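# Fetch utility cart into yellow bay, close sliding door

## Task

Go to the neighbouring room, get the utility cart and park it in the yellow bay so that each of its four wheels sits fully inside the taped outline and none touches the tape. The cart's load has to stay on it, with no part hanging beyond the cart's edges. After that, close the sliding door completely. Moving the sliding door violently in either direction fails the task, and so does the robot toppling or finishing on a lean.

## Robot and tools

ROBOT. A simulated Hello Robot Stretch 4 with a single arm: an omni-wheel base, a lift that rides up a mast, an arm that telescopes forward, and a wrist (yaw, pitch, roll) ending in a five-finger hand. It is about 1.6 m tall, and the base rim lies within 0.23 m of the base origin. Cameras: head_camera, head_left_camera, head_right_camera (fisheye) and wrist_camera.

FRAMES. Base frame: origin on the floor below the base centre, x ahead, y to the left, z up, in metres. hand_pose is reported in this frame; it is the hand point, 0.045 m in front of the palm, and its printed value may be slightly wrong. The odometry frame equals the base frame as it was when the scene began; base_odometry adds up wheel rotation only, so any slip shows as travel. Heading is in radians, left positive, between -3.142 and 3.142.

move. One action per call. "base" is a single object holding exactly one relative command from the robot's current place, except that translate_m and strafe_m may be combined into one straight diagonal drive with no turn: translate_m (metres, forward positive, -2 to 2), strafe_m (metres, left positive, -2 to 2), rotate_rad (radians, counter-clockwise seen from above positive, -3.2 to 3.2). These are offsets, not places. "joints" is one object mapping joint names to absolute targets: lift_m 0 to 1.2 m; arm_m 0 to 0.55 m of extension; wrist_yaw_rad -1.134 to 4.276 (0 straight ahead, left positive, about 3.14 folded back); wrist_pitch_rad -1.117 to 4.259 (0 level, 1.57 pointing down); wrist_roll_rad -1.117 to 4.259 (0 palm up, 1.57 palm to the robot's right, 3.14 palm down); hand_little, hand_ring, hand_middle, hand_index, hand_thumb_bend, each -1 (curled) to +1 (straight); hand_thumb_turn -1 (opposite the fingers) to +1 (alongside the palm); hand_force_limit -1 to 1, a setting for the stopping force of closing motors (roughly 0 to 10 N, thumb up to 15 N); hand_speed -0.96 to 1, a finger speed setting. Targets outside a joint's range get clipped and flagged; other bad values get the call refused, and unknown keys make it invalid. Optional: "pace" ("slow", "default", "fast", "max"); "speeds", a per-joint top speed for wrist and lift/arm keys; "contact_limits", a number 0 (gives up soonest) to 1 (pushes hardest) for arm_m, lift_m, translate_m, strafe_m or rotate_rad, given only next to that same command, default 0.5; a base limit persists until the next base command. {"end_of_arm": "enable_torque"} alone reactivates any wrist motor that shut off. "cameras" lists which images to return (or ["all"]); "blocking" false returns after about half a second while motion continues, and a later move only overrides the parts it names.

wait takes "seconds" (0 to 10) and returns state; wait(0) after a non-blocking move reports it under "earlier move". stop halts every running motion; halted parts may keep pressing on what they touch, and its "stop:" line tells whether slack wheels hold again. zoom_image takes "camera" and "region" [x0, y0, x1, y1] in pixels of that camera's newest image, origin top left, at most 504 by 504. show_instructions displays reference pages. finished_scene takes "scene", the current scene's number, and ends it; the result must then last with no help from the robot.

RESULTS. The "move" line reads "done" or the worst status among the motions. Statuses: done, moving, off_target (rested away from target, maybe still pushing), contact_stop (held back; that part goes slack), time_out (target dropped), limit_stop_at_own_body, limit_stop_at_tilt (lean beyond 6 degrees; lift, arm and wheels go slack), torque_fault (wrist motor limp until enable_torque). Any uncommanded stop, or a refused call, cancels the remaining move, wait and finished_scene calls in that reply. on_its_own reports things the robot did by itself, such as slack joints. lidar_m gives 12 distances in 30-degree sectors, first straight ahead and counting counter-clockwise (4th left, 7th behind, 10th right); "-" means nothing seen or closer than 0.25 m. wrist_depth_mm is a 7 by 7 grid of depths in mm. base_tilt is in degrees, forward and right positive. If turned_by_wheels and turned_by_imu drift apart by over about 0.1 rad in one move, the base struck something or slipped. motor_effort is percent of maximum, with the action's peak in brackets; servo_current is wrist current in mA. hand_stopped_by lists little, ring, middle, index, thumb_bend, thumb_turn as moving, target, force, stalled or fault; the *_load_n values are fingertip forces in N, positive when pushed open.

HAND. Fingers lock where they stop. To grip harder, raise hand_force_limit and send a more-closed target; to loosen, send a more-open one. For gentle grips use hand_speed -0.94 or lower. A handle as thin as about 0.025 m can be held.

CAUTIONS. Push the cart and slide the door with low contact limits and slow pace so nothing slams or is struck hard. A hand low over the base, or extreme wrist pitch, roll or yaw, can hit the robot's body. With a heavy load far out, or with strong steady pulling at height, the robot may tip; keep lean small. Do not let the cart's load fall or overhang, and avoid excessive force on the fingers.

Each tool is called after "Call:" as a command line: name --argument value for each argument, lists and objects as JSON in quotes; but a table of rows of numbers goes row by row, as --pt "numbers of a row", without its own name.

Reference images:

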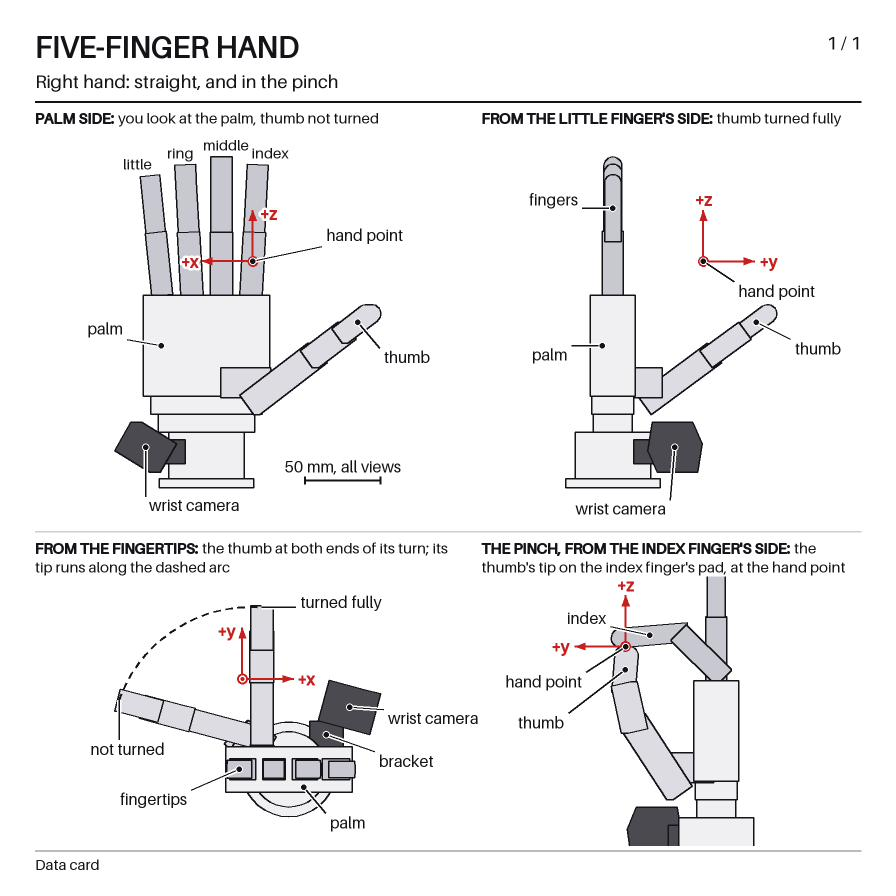

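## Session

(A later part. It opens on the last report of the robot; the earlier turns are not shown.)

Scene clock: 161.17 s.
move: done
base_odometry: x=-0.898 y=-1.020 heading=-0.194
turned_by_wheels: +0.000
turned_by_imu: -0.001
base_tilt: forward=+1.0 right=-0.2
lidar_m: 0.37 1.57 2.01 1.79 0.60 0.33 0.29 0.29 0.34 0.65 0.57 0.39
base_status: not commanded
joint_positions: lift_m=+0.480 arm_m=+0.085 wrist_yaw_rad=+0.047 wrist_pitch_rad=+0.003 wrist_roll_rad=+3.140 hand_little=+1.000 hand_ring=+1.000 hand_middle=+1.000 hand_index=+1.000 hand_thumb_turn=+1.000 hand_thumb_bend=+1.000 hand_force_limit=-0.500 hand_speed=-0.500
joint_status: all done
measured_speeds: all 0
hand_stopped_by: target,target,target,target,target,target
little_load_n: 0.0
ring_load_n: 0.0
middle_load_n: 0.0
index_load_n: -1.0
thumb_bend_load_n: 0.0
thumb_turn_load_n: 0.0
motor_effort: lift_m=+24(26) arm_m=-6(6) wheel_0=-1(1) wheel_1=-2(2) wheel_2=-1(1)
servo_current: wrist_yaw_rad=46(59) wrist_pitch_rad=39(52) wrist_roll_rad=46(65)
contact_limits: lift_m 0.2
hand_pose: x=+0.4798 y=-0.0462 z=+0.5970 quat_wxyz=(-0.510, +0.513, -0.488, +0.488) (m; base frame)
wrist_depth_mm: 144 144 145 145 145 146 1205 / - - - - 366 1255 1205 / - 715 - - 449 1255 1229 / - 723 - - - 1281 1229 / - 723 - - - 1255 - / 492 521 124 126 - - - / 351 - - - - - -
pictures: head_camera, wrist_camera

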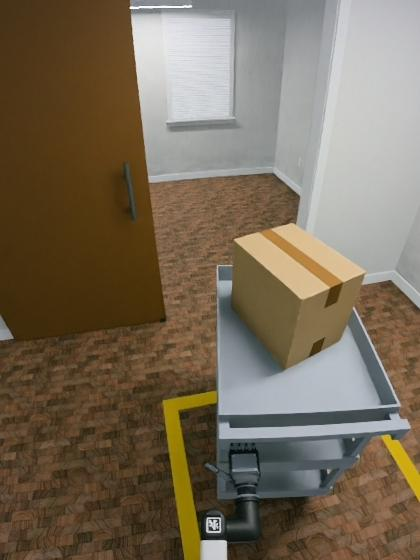

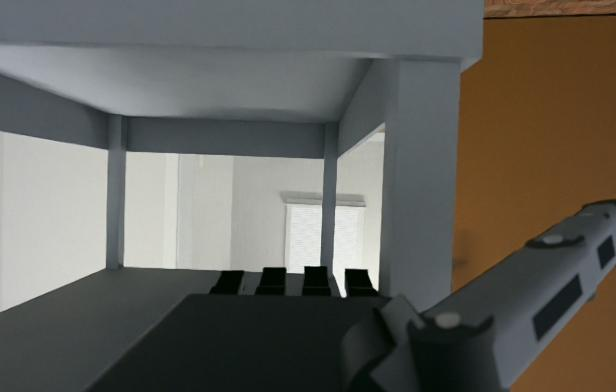

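Call:
move --joints '{"arm_m": 0.0}' --pace "slow" --cameras '["head_camera", "wrist_camera"]'

Scene clock: 164.03 s.
move: done
base_odometry: x=-0.898 y=-1.020 heading=-0.194
turned_by_wheels: +0.000
turned_by_imu: -0.001
base_tilt: forward=+1.0 right=+0.0
lidar_m: 0.37 1.56 2.03 1.79 0.58 0.34 0.25 0.30 0.33 0.65 0.55 0.40
base_status: not commanded
joint_positions: lift_m=+0.480 arm_m=+0.003 wrist_yaw_rad=+0.049 wrist_pitch_rad=+0.003 wrist_roll_rad=+3.140 hand_little=+1.000 hand_ring=+1.000 hand_middle=+1.000 hand_index=+1.000 hand_thumb_turn=+1.000 hand_thumb_bend=+1.000 hand_force_limit=-0.500 hand_speed=-0.500
joint_status: all done
joint sent to its limit — arm_m, lower limit.
measured_speeds: all 0
hand_stopped_by: target,target,target,target,target,target
little_load_n: 0.0
ring_load_n: 0.0
middle_load_n: 0.0
index_load_n: 0.0
thumb_bend_load_n: 0.0
thumb_turn_load_n: -0.5
motor_effort: lift_m=+24(24) arm_m=-6(14) wheel_0=+0(1) wheel_1=-1(2) wheel_2=-1(1)
servo_current: wrist_yaw_rad=52(52) wrist_pitch_rad=39(59) wrist_roll_rad=39(72)
contact_limits: lift_m 0.2
hand_pose: x=+0.3974 y=-0.0458 z=+0.5970 quat_wxyz=(-0.511, +0.513, -0.488, +0.487) (m; base frame)
wrist_depth_mm: 215 218 221 224 226 1308 1281 / 216 220 221 224 227 1336 1308 / - 778 - - 1397 1366 1308 / - 1661 - - 1397 1366 1308 / - 798 - - 1397 1366 - / 492 517 125 126 185 - - / 347 - - - - - -
pictures: head_camera, wrist_camera

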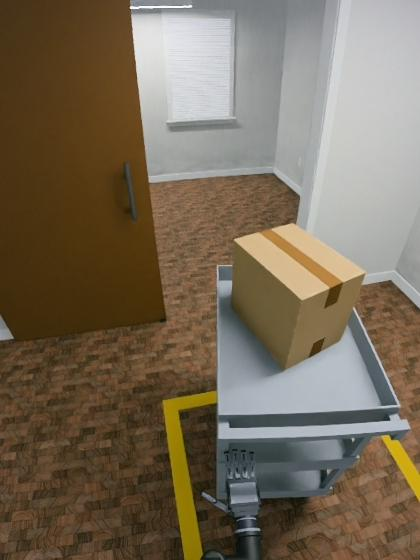

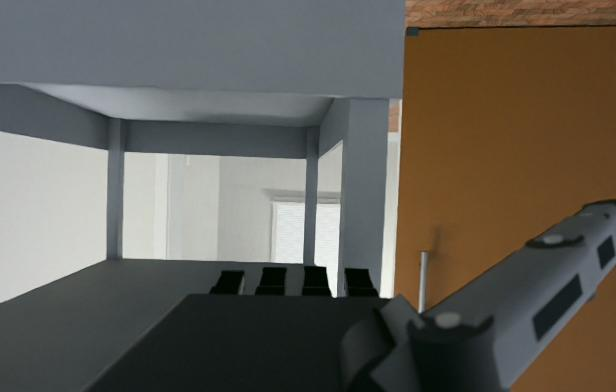

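Call:
move --joints '{"hand_thumb_bend": 1, "hand_index": -1, "hand_middle": -1, "hand_ring": -1, "hand_little": -1}'

Call:
move --base '{"strafe_m": 0.72}' --contact_limits '{"strafe_m": 0.3}' --cameras '["all"]'

Scene clock: 169.60 s.
move: done
base_odometry: x=-0.898 y=-1.020 heading=-0.194
turned_by_wheels: +0.000
turned_by_imu: -0.001
base_tilt: forward=+0.9 right=-0.1
lidar_m: 0.37 1.60 1.98 1.79 0.58 0.33 0.27 0.29 0.34 0.66 0.56 0.41
base_status: not commanded
joint_positions: lift_m=+0.480 arm_m=+0.003 wrist_yaw_rad=+0.049 wrist_pitch_rad=+0.003 wrist_roll_rad=+3.140 hand_little=-1.000 hand_ring=-1.000 hand_middle=-1.000 hand_index=-1.000 hand_thumb_turn=+1.000 hand_thumb_bend=+1.000 hand_force_limit=-0.500 hand_speed=-0.500
joint_status: all done
measured_speeds: all 0
hand_stopped_by: target,target,target,target,target,target
little_load_n: 0.0
ring_load_n: 0.0
middle_load_n: 0.0
index_load_n: 0.0
thumb_bend_load_n: 0.0
thumb_turn_load_n: -0.5
motor_effort: lift_m=+24(24) arm_m=-6(7) wheel_0=+0(0) wheel_1=-1(1) wheel_2=+0(1)
servo_current: wrist_yaw_rad=46(52) wrist_pitch_rad=39(52) wrist_roll_rad=52(72)
contact_limits: lift_m 0.2
hand_pose: x=+0.3974 y=-0.0458 z=+0.5970 quat_wxyz=(-0.511, +0.513, -0.488, +0.487) (m; base frame)
wrist_depth_mm: 216 218 220 222 225 1336 1308 / 216 219 222 224 226 1366 1281 / - 778 - - 1366 1366 1308 / - 1661 - - 235 1366 1308 / - 788 146 146 145 1366 - / 500 508 125 125 - - - / 347 - - - - - -
pictures: none

Scene clock: 173.33 s.
move: done
base_odometry: x=-0.759 y=-0.313 heading=-0.194
turned_by_wheels: +0.000
turned_by_imu: +0.001
base_tilt: forward=+1.0 right=-0.1
lidar_m: 1.47 1.49 1.27 1.07 0.89 0.50 0.44 0.44 0.53 1.00 0.84 1.05
base_status: done
joint_positions: lift_m=+0.480 arm_m=+0.003 wrist_yaw_rad=+0.049 wrist_pitch_rad=+0.003 wrist_roll_rad=+3.140 hand_little=-1.000 hand_ring=-1.000 hand_middle=-1.000 hand_index=-1.000 hand_thumb_turn=+1.000 hand_thumb_bend=+1.000 hand_force_limit=-0.500 hand_speed=-0.500
joint_status: not commanded
measured_speeds: all 0
hand_stopped_by: target,target,target,target,target,target
little_load_n: 0.0
ring_load_n: 0.0
middle_load_n: 0.0
index_load_n: 0.0
thumb_bend_load_n: 0.0
thumb_turn_load_n: -0.5
motor_effort: lift_m=+23(24) arm_m=-6(7) wheel_0=+0(12) wheel_1=-2(9) wheel_2=-1(7)
servo_current: wrist_yaw_rad=46(52) wrist_pitch_rad=39(52) wrist_roll_rad=26(85)
contact_limits: lift_m 0.2; strafe_m 0.3
hand_pose: x=+0.3974 y=-0.0458 z=+0.5971 quat_wxyz=(-0.511, +0.513, -0.488, +0.487) (m; base frame)
wrist_depth_mm: 1537 1499 1336 1281 1229 1205 - / - - 1366 1281 1229 1205 - / - - 1336 1308 1255 1205 - / - - 1366 1281 1229 1205 - / - - 147 145 145 1205 - / - - 125 125 - - - / - - - - - - -
pictures: head_camera, head_left_camera, head_right_camera, wrist_camera

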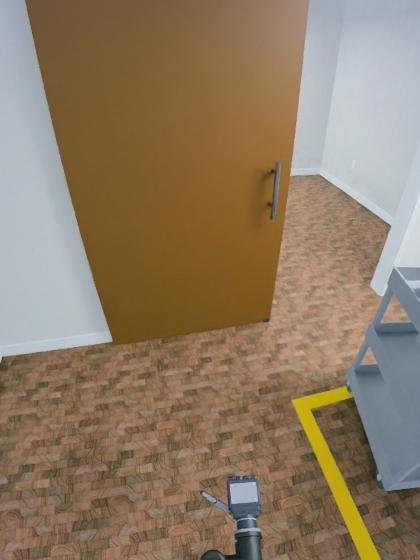

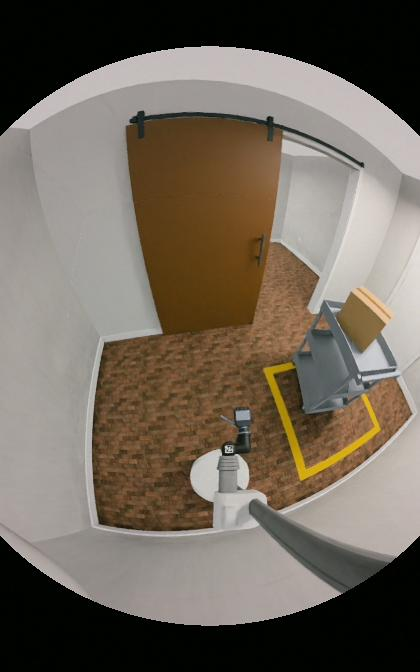

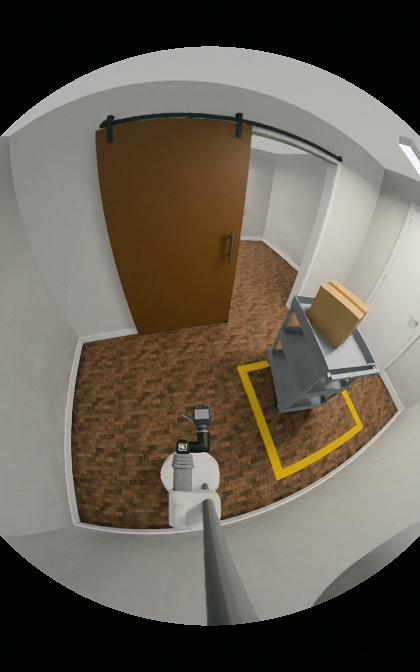

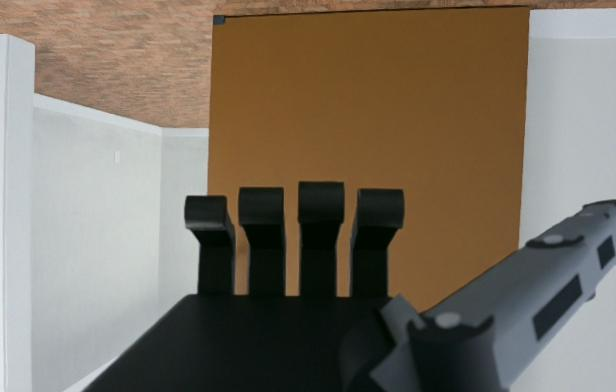

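Call:
zoom_image --camera "head_left_camera" --region '[240, 280, 420, 500]'

Scaled by 2.291 from the camera's 420x672 image, which has a finer 600x960 frame.

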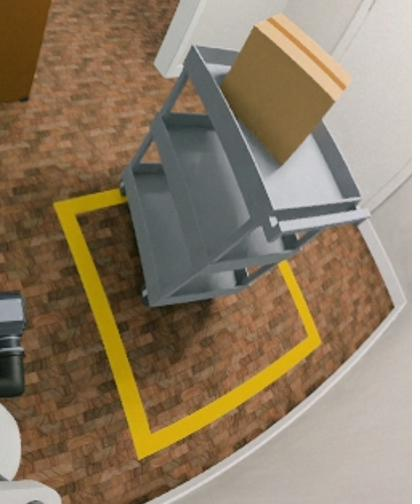

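Call:
move --base '{"translate_m": 0.75}' --joints '{"wrist_yaw_rad": 3.0, "hand_thumb_bend": 0.0}' --contact_limits '{"translate_m": 0.3}'

Call:
move --base '{"rotate_rad": -2.948}' --cameras '["all"]'

Scene clock: 179.93 s.
move: done
base_odometry: x=-0.023 y=-0.458 heading=-0.194
turned_by_wheels: +0.000
turned_by_imu: -0.003
base_tilt: forward=+1.0 right=-0.1
lidar_m: 0.73 0.74 0.89 1.24 1.26 1.36 1.17 1.18 0.72 0.69 0.73 0.80
base_status: done
joint_positions: lift_m=+0.480 arm_m=+0.003 wrist_yaw_rad=+2.999 wrist_pitch_rad=+0.003 wrist_roll_rad=+3.140 hand_little=-1.000 hand_ring=-1.000 hand_middle=-1.000 hand_index=-1.000 hand_thumb_turn=+1.000 hand_thumb_bend=+0.000 hand_force_limit=-0.500 hand_speed=-0.500
joint_status: all done
measured_speeds: all 0
hand_stopped_by: target,target,target,target,target,target
little_load_n: 0.0
ring_load_n: 0.0
middle_load_n: 0.0
index_load_n: 0.0
thumb_bend_load_n: 0.0
thumb_turn_load_n: -0.5
motor_effort: lift_m=+22(23) arm_m=-5(6) wheel_0=+1(7) wheel_1=+1(7) wheel_2=+2(13)
servo_current: wrist_yaw_rad=52(124) wrist_pitch_rad=39(52) wrist_roll_rad=65(72)
contact_limits: lift_m 0.2; translate_m 0.3
hand_pose: x=-0.0373 y=+0.0877 z=+0.5971 quat_wxyz=(-0.534, +0.535, +0.464, -0.462) (m; base frame)
wrist_depth_mm: - 1397 1366 1336 1229 - - / - 1661 - - - - - / - 1618 - - - - - / - 1661 119 - - - - / - 1661 144 145 144 128 - / - - 124 126 - - - / - - - - - - -
pictures: none

Scene clock: 182.70 s.
move: done
base_odometry: x=-0.023 y=-0.458 heading=+3.142
turned_by_wheels: -2.948
turned_by_imu: -2.964
base_tilt: forward=+1.0 right=-0.1
lidar_m: 1.16 1.24 0.71 0.68 1.71 0.78 0.74 0.78 1.14 1.25 1.29 1.23
base_status: done
joint_positions: lift_m=+0.480 arm_m=+0.003 wrist_yaw_rad=+2.999 wrist_pitch_rad=+0.003 wrist_roll_rad=+3.140 hand_little=-1.000 hand_ring=-1.000 hand_middle=-1.000 hand_index=-1.000 hand_thumb_turn=+1.000 hand_thumb_bend=+0.000 hand_force_limit=-0.500 hand_speed=-0.500
joint_status: not commanded
measured_speeds: all 0
hand_stopped_by: target,target,target,target,target,target
little_load_n: 0.0
ring_load_n: -0.5
middle_load_n: 0.0
index_load_n: 0.0
thumb_bend_load_n: 0.0
thumb_turn_load_n: -0.5
motor_effort: lift_m=+22(23) arm_m=-5(6) wheel_0=+1(9) wheel_1=+1(8) wheel_2=+0(11)
servo_current: wrist_yaw_rad=52(59) wrist_pitch_rad=33(52) wrist_roll_rad=46(72)
contact_limits: lift_m 0.2
hand_pose: x=-0.0373 y=+0.0877 z=+0.5971 quat_wxyz=(-0.534, +0.535, +0.464, -0.462) (m; base frame)
wrist_depth_mm: 1537 1499 946 904 866 820 809 / - - 931 904 854 820 798 / - - 946 904 866 842 809 / - - 946 904 854 831 809 / - - 147 144 145 128 798 / - - 125 125 142 - - / - - - - - - -
pictures: head_camera, head_left_camera, head_right_camera, wrist_camera

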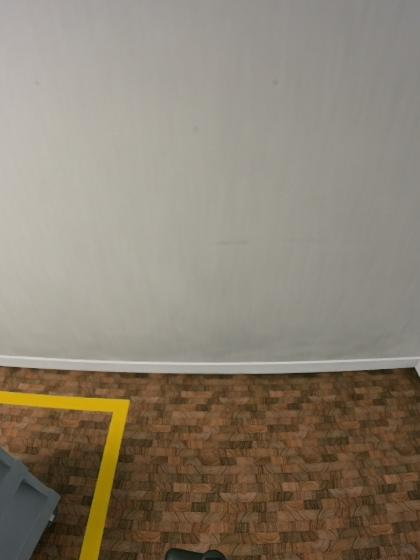

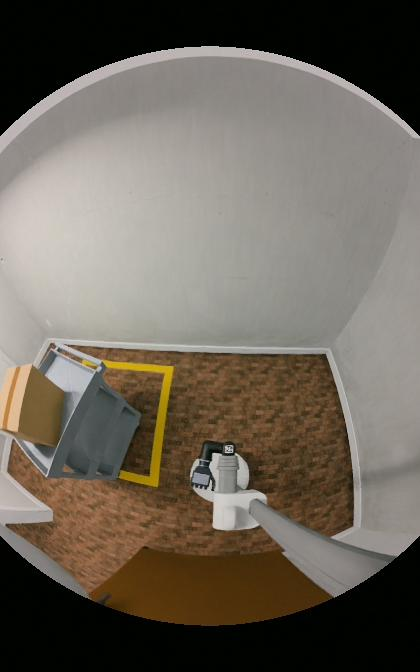

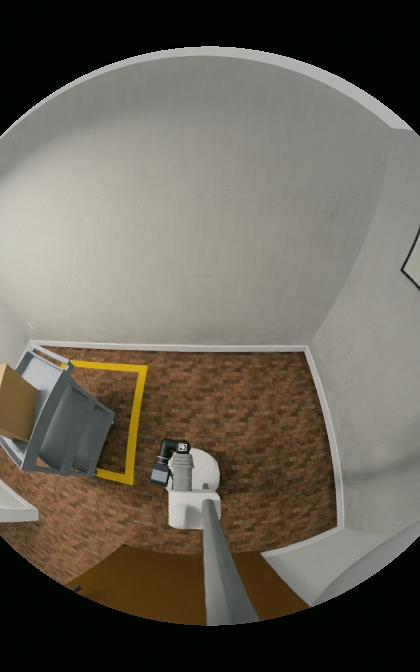

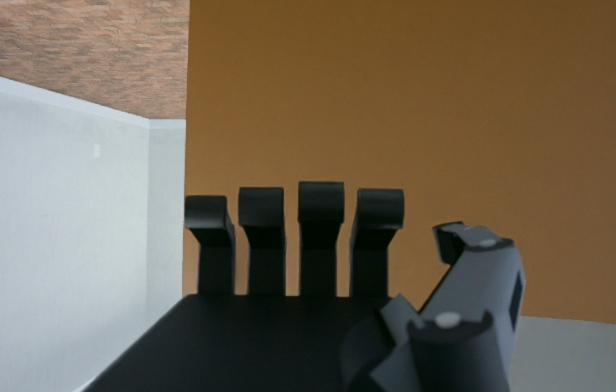

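Call:
zoom_image --camera "head_left_camera" --region '[0, 330, 220, 530]'

Scaled by 2.291 from the camera's 420x672 image, which has a finer 600x960 frame.

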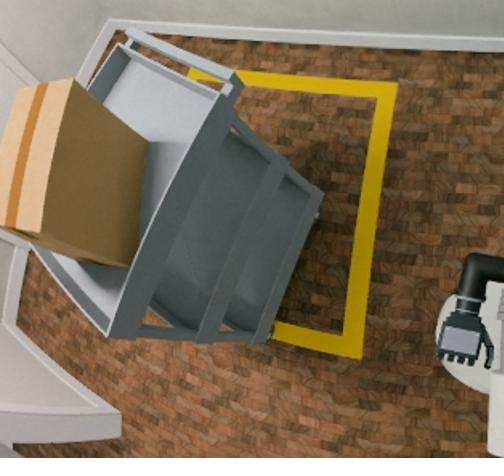

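Call:
move --base '{"translate_m": -0.48, "strafe_m": 0.29}' --contact_limits '{"translate_m": 0.3}' --cameras '["head_left_camera", "head_right_camera"]'

Scene clock: 187.80 s.
move: done
base_odometry: x=+0.457 y=-0.748 heading=-3.142
turned_by_wheels: +0.000
turned_by_imu: +0.001
base_tilt: forward=+0.9 right=+0.0
lidar_m: 1.64 0.64 0.55 1.31 1.27 0.26 0.27 0.29 0.39 1.34 1.61 1.73
base_status: done
joint_positions: lift_m=+0.480 arm_m=+0.003 wrist_yaw_rad=+2.999 wrist_pitch_rad=+0.003 wrist_roll_rad=+3.140 hand_little=-1.000 hand_ring=-1.000 hand_middle=-1.000 hand_index=-1.000 hand_thumb_turn=+1.000 hand_thumb_bend=+0.000 hand_force_limit=-0.500 hand_speed=-0.500
joint_status: not commanded
measured_speeds: all 0
hand_stopped_by: target,target,target,target,target,target
little_load_n: 0.0
ring_load_n: 0.5
middle_load_n: 0.0
index_load_n: 0.5
thumb_bend_load_n: 0.0
thumb_turn_load_n: 0.0
motor_effort: lift_m=+22(23) arm_m=-6(6) wheel_0=+0(10) wheel_1=+2(4) wheel_2=+0(11)
servo_current: wrist_yaw_rad=52(59) wrist_pitch_rad=39(52) wrist_roll_rad=39(65)
contact_limits: lift_m 0.2; translate_m 0.3
hand_pose: x=-0.0373 y=+0.0877 z=+0.5971 quat_wxyz=(-0.534, +0.535, +0.464, -0.462) (m; base frame)
wrist_depth_mm: 1499 1537 436 415 399 389 375 / - - 436 421 402 387 377 / - - 436 421 404 392 379 / - - 436 415 402 392 379 / - - 147 145 145 128 379 / - - 125 126 142 - - / - - - - - - -
pictures: head_left_camera, head_right_camera

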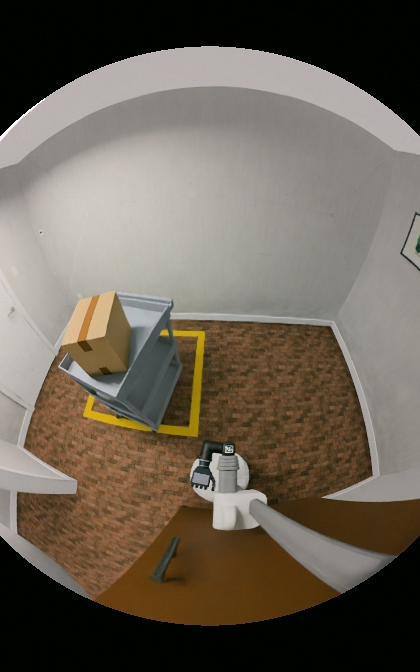

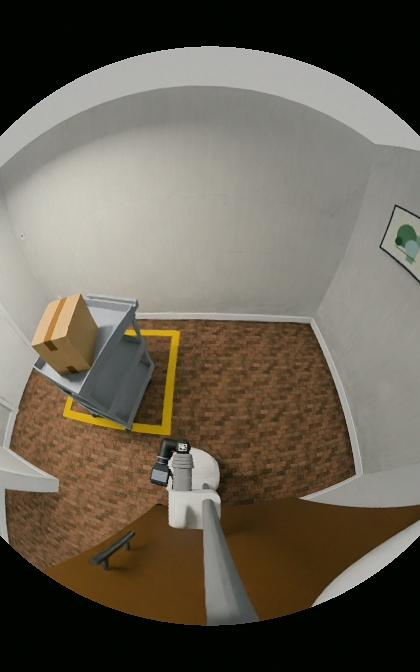

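Call:
move --base '{"translate_m": 0.012, "strafe_m": 0.4}' --contact_limits '{"strafe_m": 0.2}' --cameras '["head_left_camera"]'

Call:
move --base '{"strafe_m": 0.35}' --contact_limits '{"strafe_m": 0.2}' --cameras '["head_left_camera"]'

Scene clock: 191.53 s.
move: done
base_odometry: x=+0.445 y=-1.148 heading=-3.142
turned_by_wheels: +0.000
turned_by_imu: +0.000
base_tilt: forward=+1.0 right=-0.1
lidar_m: 0.32 0.30 0.51 1.40 0.90 2.55 0.49 0.29 0.41 1.17 2.05 1.72
base_status: done
joint_positions: lift_m=+0.480 arm_m=+0.003 wrist_yaw_rad=+2.999 wrist_pitch_rad=+0.003 wrist_roll_rad=+3.140 hand_little=-1.000 hand_ring=-1.000 hand_middle=-1.000 hand_index=-1.000 hand_thumb_turn=+1.000 hand_thumb_bend=+0.000 hand_force_limit=-0.500 hand_speed=-0.500
joint_status: not commanded
measured_speeds: all 0
hand_stopped_by: target,target,target,target,target,target
little_load_n: 0.0
ring_load_n: 0.0
middle_load_n: 0.0
index_load_n: 0.0
thumb_bend_load_n: 0.5
thumb_turn_load_n: 0.0
motor_effort: lift_m=+23(23) arm_m=-6(6) wheel_0=+0(9) wheel_1=+0(10) wheel_2=-1(7)
servo_current: wrist_yaw_rad=52(52) wrist_pitch_rad=46(52) wrist_roll_rad=46(72)
contact_limits: lift_m 0.2; strafe_m 0.2
hand_pose: x=-0.0373 y=+0.0877 z=+0.5971 quat_wxyz=(-0.534, +0.535, +0.464, -0.462) (m; base frame)
wrist_depth_mm: 1537 1537 1499 1430 1430 1366 399 / - - - - - - 433 / - - - - - - 397 / - - - - - - 392 / - - 148 146 144 128 389 / - - 136 126 - - - / - - - - - - -
pictures: head_left_camera

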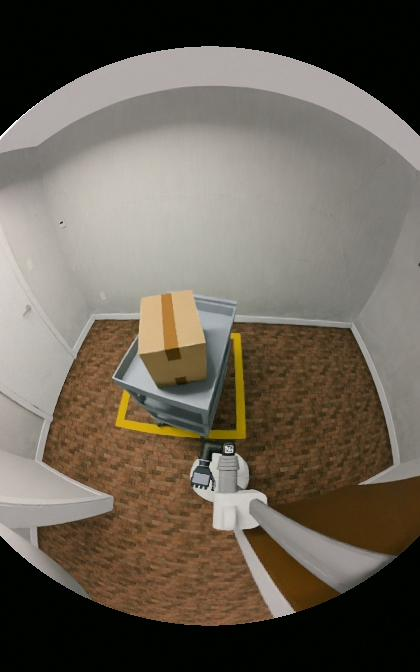

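Scene clock: 194.03 s.
move: done
base_odometry: x=+0.445 y=-1.498 heading=+3.142
turned_by_wheels: +0.000
turned_by_imu: +0.000
base_tilt: forward=+0.9 right=-0.1
lidar_m: 0.33 0.39 1.43 1.38 0.58 2.34 3.12 0.66 0.53 1.15 2.36 0.34
base_status: done
joint_positions: lift_m=+0.480 arm_m=+0.003 wrist_yaw_rad=+2.999 wrist_pitch_rad=+0.003 wrist_roll_rad=+3.140 hand_little=-1.000 hand_ring=-1.000 hand_middle=-1.000 hand_index=-1.000 hand_thumb_turn=+1.000 hand_thumb_bend=+0.000 hand_force_limit=-0.500 hand_speed=-0.500
joint_status: not commanded
measured_speeds: all 0
hand_stopped_by: target,target,target,target,target,target
little_load_n: 0.0
ring_load_n: 0.0
middle_load_n: 0.0
index_load_n: 0.0
thumb_bend_load_n: 0.0
thumb_turn_load_n: 0.0
motor_effort: lift_m=+23(23) arm_m=-5(6) wheel_0=-1(12) wheel_1=+0(10) wheel_2=+0(5)
servo_current: wrist_yaw_rad=46(52) wrist_pitch_rad=33(52) wrist_roll_rad=52(78)
contact_limits: lift_m 0.2; strafe_m 0.2
hand_pose: x=-0.0373 y=+0.0877 z=+0.5971 quat_wxyz=(-0.534, +0.535, +0.464, -0.462) (m; base frame)
wrist_depth_mm: 554 1336 1499 1464 1430 1397 1366 / 559 - - - - - - / 554 - - - - - - / 559 - - - - - - / 569 - 148 146 144 128 - / 569 - 136 126 - - - / - - - - - - -
pictures: head_left_camera

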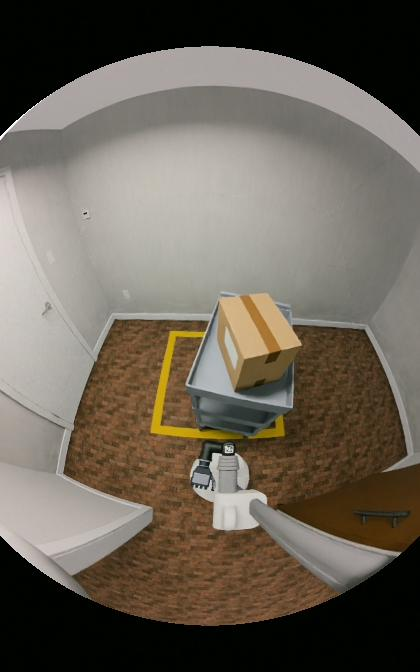

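Call:
move --base '{"translate_m": -0.36}' --contact_limits '{"translate_m": 0.2}'

Call:
move --joints '{"wrist_yaw_rad": 0.0, "lift_m": 0.323}' --cameras '["all"]'

Scene clock: 198.50 s.
move: done
base_odometry: x=+0.805 y=-1.498 heading=+3.141
turned_by_wheels: +0.000
turned_by_imu: +0.000
base_tilt: forward=+1.0 right=-0.1
lidar_m: 0.69 2.03 1.47 0.48 1.49 2.04 2.73 2.83 0.48 0.41 2.38 0.68
base_status: done
joint_positions: lift_m=+0.480 arm_m=+0.003 wrist_yaw_rad=+2.999 wrist_pitch_rad=+0.003 wrist_roll_rad=+3.140 hand_little=-1.000 hand_ring=-1.000 hand_middle=-1.000 hand_index=-1.000 hand_thumb_turn=+1.000 hand_thumb_bend=+0.000 hand_force_limit=-0.500 hand_speed=-0.500
joint_status: not commanded
measured_speeds: all 0
hand_stopped_by: target,target,target,target,target,target
little_load_n: 0.0
ring_load_n: 0.0
middle_load_n: 0.0
index_load_n: -0.5
thumb_bend_load_n: 0.0
thumb_turn_load_n: -0.5
motor_effort: lift_m=+23(23) arm_m=-6(6) wheel_0=+0(7) wheel_1=-1(7) wheel_2=-2(12)
servo_current: wrist_yaw_rad=46(52) wrist_pitch_rad=33(52) wrist_roll_rad=59(72)
contact_limits: lift_m 0.2; translate_m 0.2
hand_pose: x=-0.0373 y=+0.0877 z=+0.5971 quat_wxyz=(-0.534, +0.535, +0.464, -0.462) (m; base frame)
wrist_depth_mm: 1397 1537 1464 1430 1397 1366 1366 / - - - - - - - / - - - - - - - / - - - - - - - / - - 148 146 144 128 - / - - 135 126 - - - / - - - - - - -
pictures: none

Scene clock: 200.77 s.
move: done
base_odometry: x=+0.805 y=-1.498 heading=+3.141
turned_by_wheels: +0.000
turned_by_imu: -0.001
base_tilt: forward=+1.0 right=-0.1
lidar_m: 0.69 2.06 1.47 0.45 1.50 2.10 2.75 2.84 0.45 0.43 2.38 0.68
base_status: not commanded
joint_positions: lift_m=+0.323 arm_m=+0.003 wrist_yaw_rad=+0.001 wrist_pitch_rad=+0.003 wrist_roll_rad=+3.140 hand_little=-1.000 hand_ring=-1.000 hand_middle=-1.000 hand_index=-1.000 hand_thumb_turn=+1.000 hand_thumb_bend=+0.000 hand_force_limit=-0.500 hand_speed=-0.500
joint_status: all done
measured_speeds: all 0
hand_stopped_by: target,target,target,target,target,target
little_load_n: 0.0
ring_load_n: 0.0
middle_load_n: 0.0
index_load_n: 0.0
thumb_bend_load_n: 0.0
thumb_turn_load_n: 0.0
motor_effort: lift_m=+18(21) arm_m=-5(6) wheel_0=+0(0) wheel_1=-1(1) wheel_2=-2(2)
servo_current: wrist_yaw_rad=39(104) wrist_pitch_rad=33(52) wrist_roll_rad=52(85)
contact_limits: translate_m 0.2
hand_pose: x=+0.3949 y=-0.0564 z=+0.4405 quat_wxyz=(-0.499, +0.502, -0.500, +0.499) (m; base frame)
wrist_depth_mm: 1118 1098 439 - - - 991 / 1576 1537 445 - - 1229 1464 / - - 445 - - 535 - / - - 120 - - - - / - - 145 145 144 128 - / - - 125 126 - - - / - - - - - - -
pictures: head_camera, head_left_camera, head_right_camera, wrist_camera

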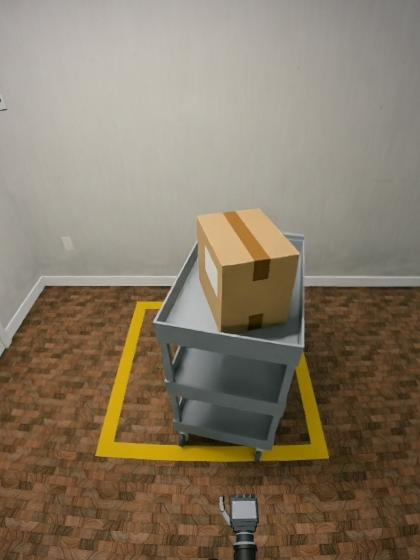

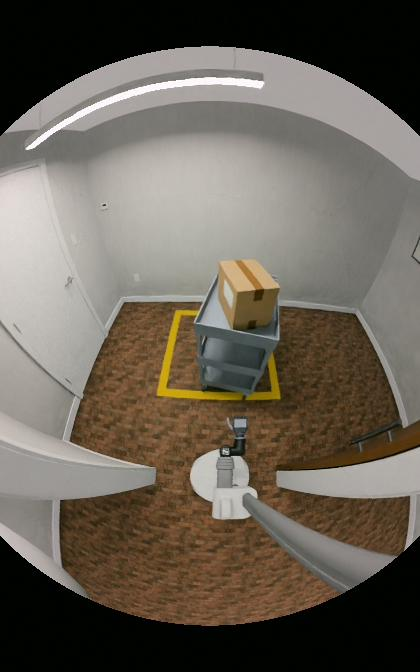

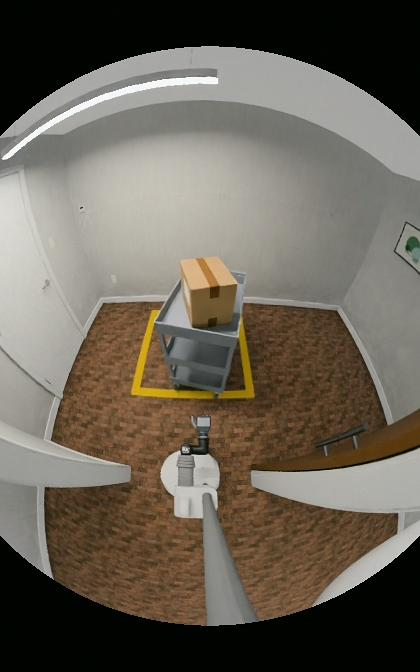

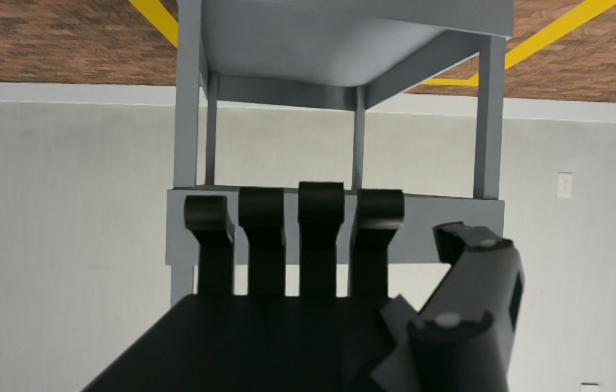

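Call:
move --base '{"rotate_rad": -0.19}' --pace "slow"

Call:
move --base '{"translate_m": 0.265, "strafe_m": 0.195}' --contact_limits '{"translate_m": 0.2}' --cameras '["head_camera", "wrist_camera"]'

Scene clock: 204.30 s.
move: done
base_odometry: x=+0.805 y=-1.498 heading=+2.952
turned_by_wheels: -0.190
turned_by_imu: -0.192
base_tilt: forward=+1.0 right=-0.1
lidar_m: 0.67 0.71 1.56 0.48 0.45 1.74 2.72 2.76 2.58 0.40 0.45 2.23
base_status: done
joint_positions: lift_m=+0.323 arm_m=+0.003 wrist_yaw_rad=+0.001 wrist_pitch_rad=+0.003 wrist_roll_rad=+3.140 hand_little=-1.000 hand_ring=-1.000 hand_middle=-1.000 hand_index=-1.000 hand_thumb_turn=+1.000 hand_thumb_bend=+0.000 hand_force_limit=-0.500 hand_speed=-0.500
joint_status: not commanded
measured_speeds: all 0
hand_stopped_by: target,target,target,target,target,target
little_load_n: 0.0
ring_load_n: 0.0
middle_load_n: 0.5
index_load_n: 0.0
thumb_bend_load_n: 0.0
thumb_turn_load_n: 0.0
motor_effort: lift_m=+17(18) arm_m=-5(6) wheel_0=+1(6) wheel_1=+2(5) wheel_2=+3(10)
servo_current: wrist_yaw_rad=39(52) wrist_pitch_rad=39(46) wrist_roll_rad=52(59)
hand_pose: x=+0.3949 y=-0.0564 z=+0.4405 quat_wxyz=(-0.499, +0.502, -0.500, +0.499) (m; base frame)
wrist_depth_mm: 1098 1078 1060 931 - - - / 1756 1756 1537 1366 - - 1499 / - - - - - - - / - - 120 110 - - - / - - 144 145 145 128 - / - - 124 126 142 - - / - - - - - - -
pictures: none

Scene clock: 206.80 s.
move: done
base_odometry: x=+0.508 y=-1.639 heading=+2.952
turned_by_wheels: +0.000
turned_by_imu: -0.001
base_tilt: forward=+1.0 right=-0.1
lidar_m: 0.42 0.47 1.42 1.26 0.50 0.43 3.01 3.01 0.65 0.62 2.46 0.45
base_status: done
joint_positions: lift_m=+0.323 arm_m=+0.003 wrist_yaw_rad=+0.001 wrist_pitch_rad=+0.003 wrist_roll_rad=+3.140 hand_little=-1.000 hand_ring=-1.000 hand_middle=-1.000 hand_index=-1.000 hand_thumb_turn=+1.000 hand_thumb_bend=+0.000 hand_force_limit=-0.500 hand_speed=-0.500
joint_status: not commanded
measured_speeds: all 0
hand_stopped_by: target,target,target,target,target,target
little_load_n: 0.0
ring_load_n: 0.0
middle_load_n: 0.0
index_load_n: 0.0
thumb_bend_load_n: 0.0
thumb_turn_load_n: 0.0
motor_effort: lift_m=+18(19) arm_m=-5(6) wheel_0=-3(5) wheel_1=-1(9) wheel_2=+1(11)
servo_current: wrist_yaw_rad=39(59) wrist_pitch_rad=33(52) wrist_roll_rad=46(72)
contact_limits: translate_m 0.2
hand_pose: x=+0.3949 y=-0.0564 z=+0.4404 quat_wxyz=(-0.499, +0.502, -0.500, +0.499) (m; base frame)
wrist_depth_mm: 1118 1078 - - - 1008 917 / 1576 1618 - - 798 1366 1308 / - - - - - - - / - - 120 - - - - / - - 145 145 144 128 - / - - 124 126 - - - / - - - - - - -
pictures: head_camera, wrist_camera

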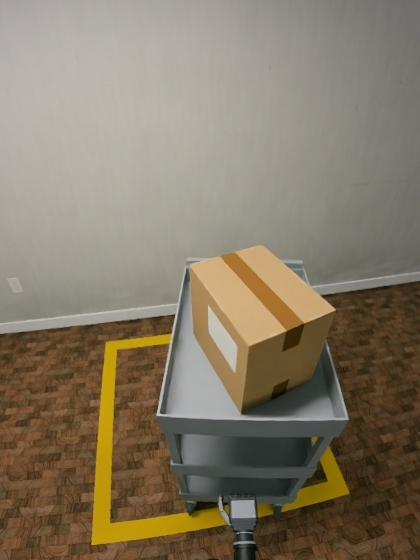

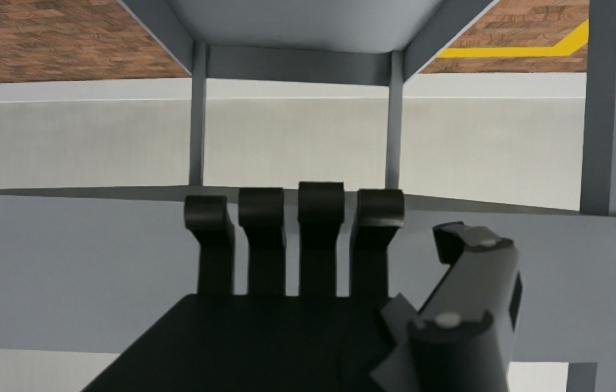

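Call:
move --base '{"translate_m": 0.15}' --pace "slow" --contact_limits '{"translate_m": 0.4}' --cameras '["head_camera", "wrist_camera"]'

Scene clock: 210.97 s.
move: done
base_odometry: x=+0.361 y=-1.611 heading=+2.952
turned_by_wheels: +0.000
turned_by_imu: -0.002
base_tilt: forward=+1.0 right=-0.1
lidar_m: 0.36 0.39 1.44 1.30 0.76 0.55 3.15 3.18 0.68 0.71 2.42 0.38
base_status: done
joint_positions: lift_m=+0.323 arm_m=+0.002 wrist_yaw_rad=-0.002 wrist_pitch_rad=+0.003 wrist_roll_rad=+3.140 hand_little=-1.000 hand_ring=-1.000 hand_middle=-1.000 hand_index=-1.000 hand_thumb_turn=+1.000 hand_thumb_bend=+0.000 hand_force_limit=-0.500 hand_speed=-0.500
joint_status: not commanded
measured_speeds: all 0
hand_stopped_by: target,target,target,target,target,target
little_load_n: -0.5
ring_load_n: 0.0
middle_load_n: 0.0
index_load_n: 0.0
thumb_bend_load_n: 0.0
thumb_turn_load_n: 0.0
motor_effort: lift_m=+18(19) arm_m=+4(6) wheel_0=+1(8) wheel_1=+1(5) wheel_2=-3(12)
servo_current: wrist_yaw_rad=46(59) wrist_pitch_rad=39(52) wrist_roll_rad=46(72)
contact_limits: translate_m 0.4
hand_pose: x=+0.3945 y=-0.0571 z=+0.4404 quat_wxyz=(-0.498, +0.501, -0.501, +0.500) (m; base frame)
wrist_depth_mm: 1078 1060 - - - 1098 1060 / 1537 1537 - - - - - / - - - - - - - / - - 120 - - - - / - - 144 145 145 128 - / - - 124 126 - - - / - - - - - - -
pictures: head_camera, wrist_camera

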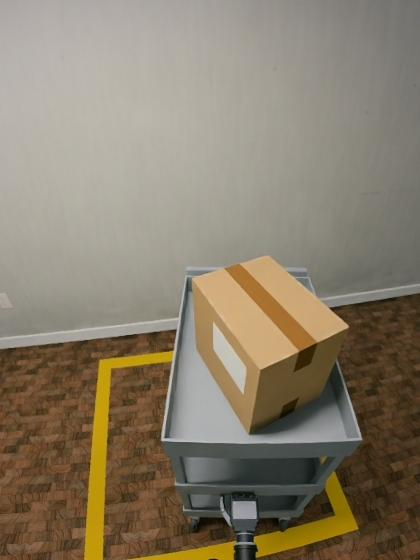

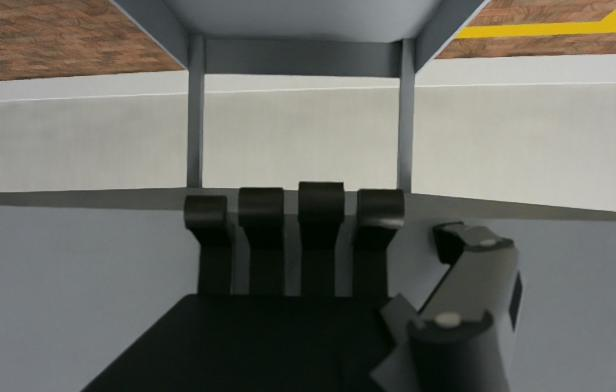

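Call:
move --base '{"translate_m": 0.085}' --pace "slow" --contact_limits '{"translate_m": 0.4}'

Call:
move --base '{"translate_m": -0.45}' --contact_limits '{"translate_m": 0.3}' --cameras '["all"]'

Scene clock: 213.97 s.
move: done
base_odometry: x=+0.278 y=-1.595 heading=+2.952
turned_by_wheels: +0.000
turned_by_imu: -0.001
base_tilt: forward=+1.0 right=-0.2
lidar_m: 0.36 1.49 1.45 1.29 0.97 0.64 3.23 3.25 0.67 1.07 2.41 0.38
base_status: done
joint_positions: lift_m=+0.323 arm_m=+0.002 wrist_yaw_rad=-0.002 wrist_pitch_rad=+0.003 wrist_roll_rad=+3.140 hand_little=-1.000 hand_ring=-1.000 hand_middle=-1.000 hand_index=-1.000 hand_thumb_turn=+1.000 hand_thumb_bend=+0.000 hand_force_limit=-0.500 hand_speed=-0.500
joint_status: not commanded
measured_speeds: all 0
hand_stopped_by: target,target,target,target,target,target
little_load_n: 0.0
ring_load_n: 0.0
middle_load_n: 0.0
index_load_n: -0.5
thumb_bend_load_n: -0.5
thumb_turn_load_n: 0.0
motor_effort: lift_m=+18(19) arm_m=+4(4) wheel_0=+1(6) wheel_1=+2(6) wheel_2=-3(11)
servo_current: wrist_yaw_rad=39(52) wrist_pitch_rad=52(52) wrist_roll_rad=59(72)
contact_limits: translate_m 0.4
hand_pose: x=+0.3945 y=-0.0571 z=+0.4404 quat_wxyz=(-0.498, +0.501, -0.501, +0.500) (m; base frame)
wrist_depth_mm: 1118 1098 - - - 1078 991 / - - - - - - - / - - - - 732 - - / - - 119 - 118 - - / - - 145 145 145 128 - / - - 124 126 - - - / - - - - - - -
pictures: none

Scene clock: 216.97 s.
move: done
base_odometry: x=+0.720 y=-1.680 heading=+2.951
turned_by_wheels: +0.000
turned_by_imu: +0.000
base_tilt: forward=+1.0 right=-0.2
lidar_m: 0.81 1.92 1.39 1.18 0.29 1.96 2.80 2.82 2.76 0.60 2.48 0.83
base_status: done
joint_positions: lift_m=+0.323 arm_m=+0.002 wrist_yaw_rad=-0.001 wrist_pitch_rad=+0.003 wrist_roll_rad=+3.140 hand_little=-1.000 hand_ring=-1.000 hand_middle=-1.000 hand_index=-1.000 hand_thumb_turn=+1.000 hand_thumb_bend=+0.000 hand_force_limit=-0.500 hand_speed=-0.500
joint_status: not commanded
measured_speeds: all 0
hand_stopped_by: target,target,target,target,target,target
little_load_n: 0.0
ring_load_n: 0.0
middle_load_n: 0.0
index_load_n: 0.0
thumb_bend_load_n: 0.0
thumb_turn_load_n: 0.0
motor_effort: lift_m=+19(19) arm_m=+4(4) wheel_0=-2(8) wheel_1=-1(6) wheel_2=-2(12)
servo_current: wrist_yaw_rad=46(52) wrist_pitch_rad=39(52) wrist_roll_rad=52(78)
contact_limits: translate_m 0.3
hand_pose: x=+0.3946 y=-0.0570 z=+0.4404 quat_wxyz=(-0.498, +0.501, -0.501, +0.500) (m; base frame)
wrist_depth_mm: 1118 1098 - - - 1008 991 / 1756 1576 - - - 1499 1366 / - - - - - - - / - - 120 - - - - / - - 145 145 144 128 - / - - 124 125 - - - / - - - - - - -
pictures: head_camera, head_left_camera, head_right_camera, wrist_camera

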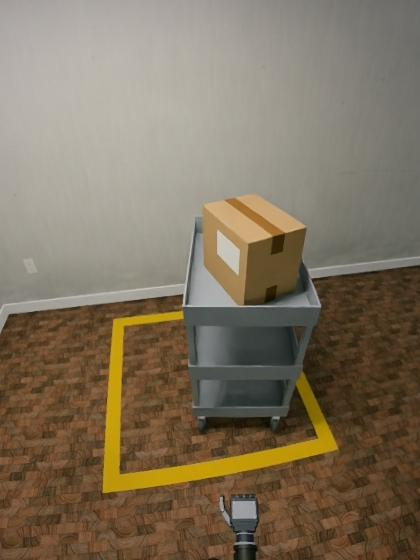

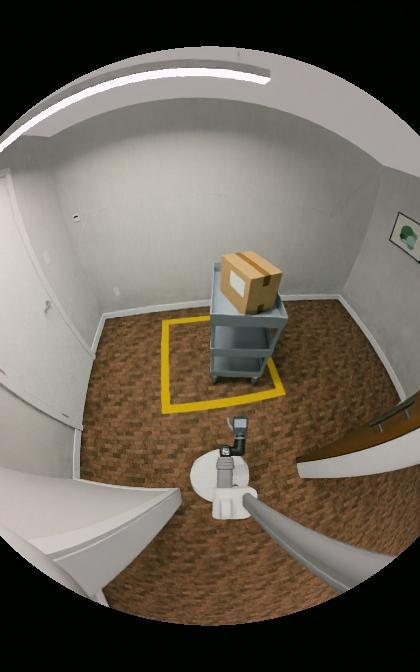

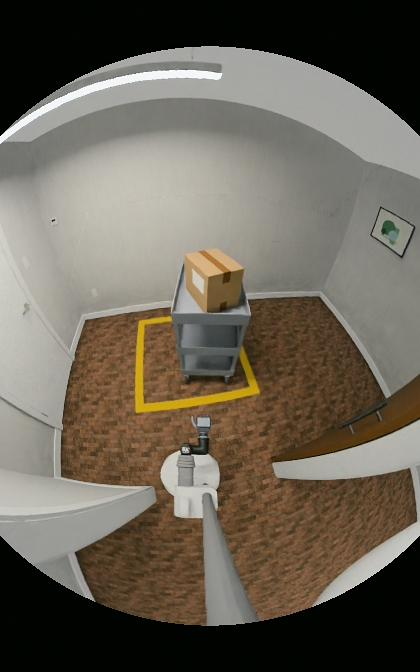

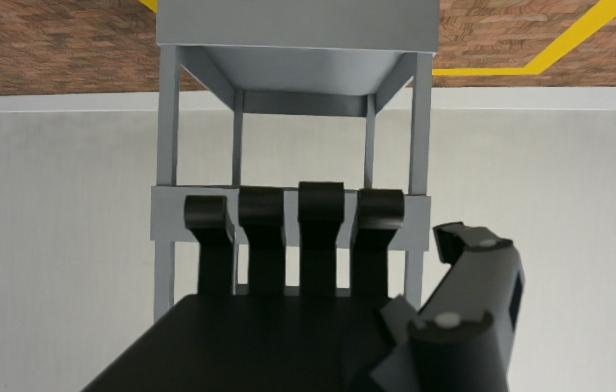

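Call:
zoom_image --camera "head_camera" --region '[90, 180, 350, 500]'

Scaled by 1.575 from the camera's 420x560 image, which has a finer 600x800 frame.

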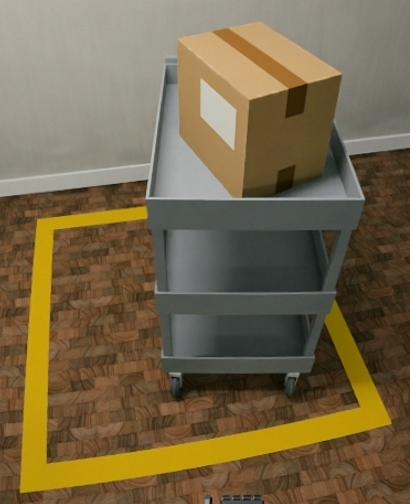

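Call:
move --joints '{"wrist_yaw_rad": 3.0, "lift_m": 0.55}'

Call:
move --base '{"translate_m": 0.388, "strafe_m": -0.108}' --joints '{"lift_m": 0.8}' --contact_limits '{"translate_m": 0.2}'

Call:
move --base '{"rotate_rad": -2.951}' --cameras '["head_camera", "head_left_camera", "wrist_camera"]'

Scene clock: 223.17 s.
move: done
base_odometry: x=+0.720 y=-1.680 heading=+2.951
turned_by_wheels: +0.000
turned_by_imu: -0.001
base_tilt: forward=+1.0 right=-0.1
lidar_m: 0.79 1.94 1.39 1.11 0.29 1.93 2.81 2.81 2.75 0.61 2.50 0.85
base_status: not commanded
joint_positions: lift_m=+0.550 arm_m=+0.002 wrist_yaw_rad=+2.999 wrist_pitch_rad=+0.003 wrist_roll_rad=+3.140 hand_little=-1.000 hand_ring=-1.000 hand_middle=-1.000 hand_index=-1.000 hand_thumb_turn=+1.000 hand_thumb_bend=+0.000 hand_force_limit=-0.500 hand_speed=-0.500
joint_status: all done
measured_speeds: all 0
hand_stopped_by: target,target,target,target,target,target
little_load_n: 0.0
ring_load_n: 0.0
middle_load_n: -0.5
index_load_n: 0.0
thumb_bend_load_n: 0.0
thumb_turn_load_n: 0.0
motor_effort: lift_m=+23(27) arm_m=+4(4) wheel_0=-2(2) wheel_1=-1(1) wheel_2=-2(3)
servo_current: wrist_yaw_rad=46(104) wrist_pitch_rad=39(52) wrist_roll_rad=33(72)
contact_limits: translate_m 0.3
hand_pose: x=-0.0375 y=+0.0877 z=+0.6670 quat_wxyz=(-0.534, +0.535, +0.464, -0.462) (m; base frame)
wrist_depth_mm: 281 320 1661 1618 1576 1537 1499 / 315 324 - - - - - / - 329 - - - - - / 319 330 397 - - - - / 320 334 147 145 144 128 - / 322 336 125 126 - - - / - 310 - - - - -
pictures: none

Scene clock: 225.97 s.
move: done
base_odometry: x=+0.359 y=-1.500 heading=+2.951
turned_by_wheels: +0.000
turned_by_imu: -0.002
base_tilt: forward=+0.9 right=-0.1
lidar_m: 0.40 0.43 1.55 1.41 0.78 0.64 3.16 3.18 0.60 0.89 2.29 0.43
base_status: done
joint_positions: lift_m=+0.800 arm_m=+0.002 wrist_yaw_rad=+2.999 wrist_pitch_rad=+0.003 wrist_roll_rad=+3.140 hand_little=-1.000 hand_ring=-1.000 hand_middle=-1.000 hand_index=-1.000 hand_thumb_turn=+1.000 hand_thumb_bend=+0.000 hand_force_limit=-0.500 hand_speed=-0.500
joint_status: all done
measured_speeds: all 0
hand_stopped_by: target,target,target,target,target,target
little_load_n: 0.0
ring_load_n: 0.0
middle_load_n: 0.0
index_load_n: 0.0
thumb_bend_load_n: 0.0
thumb_turn_load_n: 0.0
motor_effort: lift_m=+23(26) arm_m=+4(4) wheel_0=-1(8) wheel_1=+0(5) wheel_2=+1(12)
servo_current: wrist_yaw_rad=46(59) wrist_pitch_rad=46(59) wrist_roll_rad=59(72)
contact_limits: translate_m 0.2
hand_pose: x=-0.0375 y=+0.0876 z=+0.9170 quat_wxyz=(-0.534, +0.535, +0.464, -0.462) (m; base frame)
wrist_depth_mm: - - 1921 - - - - / - - - - - - - / - - - - - - - / - - 699 - - - - / - - 148 146 144 128 - / - - 125 126 - - - / - - - - - - -
pictures: none

Scene clock: 228.73 s.
move: done
base_odometry: x=+0.359 y=-1.500 heading=+0.000
turned_by_wheels: -2.951
turned_by_imu: -2.967
base_tilt: forward=+1.0 right=-0.1
lidar_m: 3.13 0.64 0.58 2.01 2.17 0.43 0.40 1.63 1.42 1.38 0.62 0.74
base_status: done
joint_positions: lift_m=+0.800 arm_m=+0.003 wrist_yaw_rad=+2.999 wrist_pitch_rad=+0.003 wrist_roll_rad=+3.140 hand_little=-1.000 hand_ring=-1.000 hand_middle=-1.000 hand_index=-1.000 hand_thumb_turn=+1.000 hand_thumb_bend=+0.000 hand_force_limit=-0.500 hand_speed=-0.500
joint_status: not commanded
measured_speeds: all 0
hand_stopped_by: target,target,target,target,target,target
little_load_n: 0.0
ring_load_n: 0.0
middle_load_n: 0.0
index_load_n: 0.0
thumb_bend_load_n: 0.0
thumb_turn_load_n: 0.0
motor_effort: lift_m=+22(24) arm_m=+4(4) wheel_0=+1(8) wheel_1=+0(8) wheel_2=+2(13)
servo_current: wrist_yaw_rad=52(59) wrist_pitch_rad=59(59) wrist_roll_rad=39(78)
hand_pose: x=-0.0375 y=+0.0876 z=+0.9171 quat_wxyz=(-0.534, +0.535, +0.464, -0.462) (m; base frame)
wrist_depth_mm: - - - - - 574 - / - - - 539 559 564 - / - - - 647 707 - - / - - 120 627 120 - - / - - 144 144 144 128 - / - - 124 125 - - - / - - - - - - -
pictures: head_camera, head_left_camera, wrist_camera

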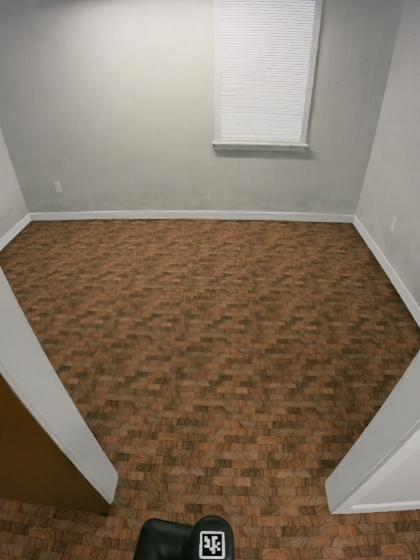

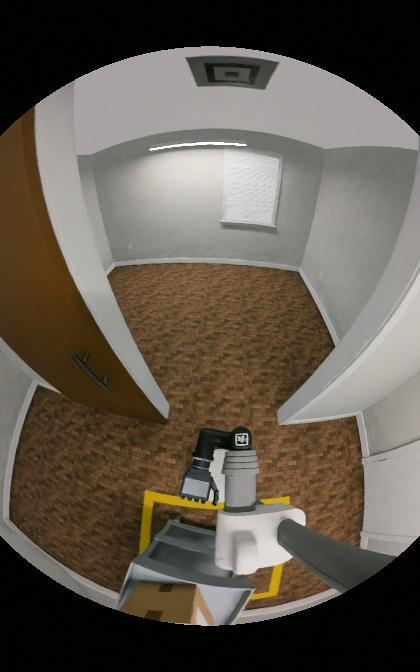

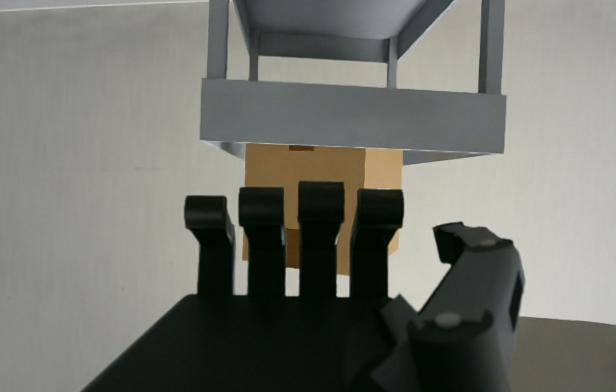

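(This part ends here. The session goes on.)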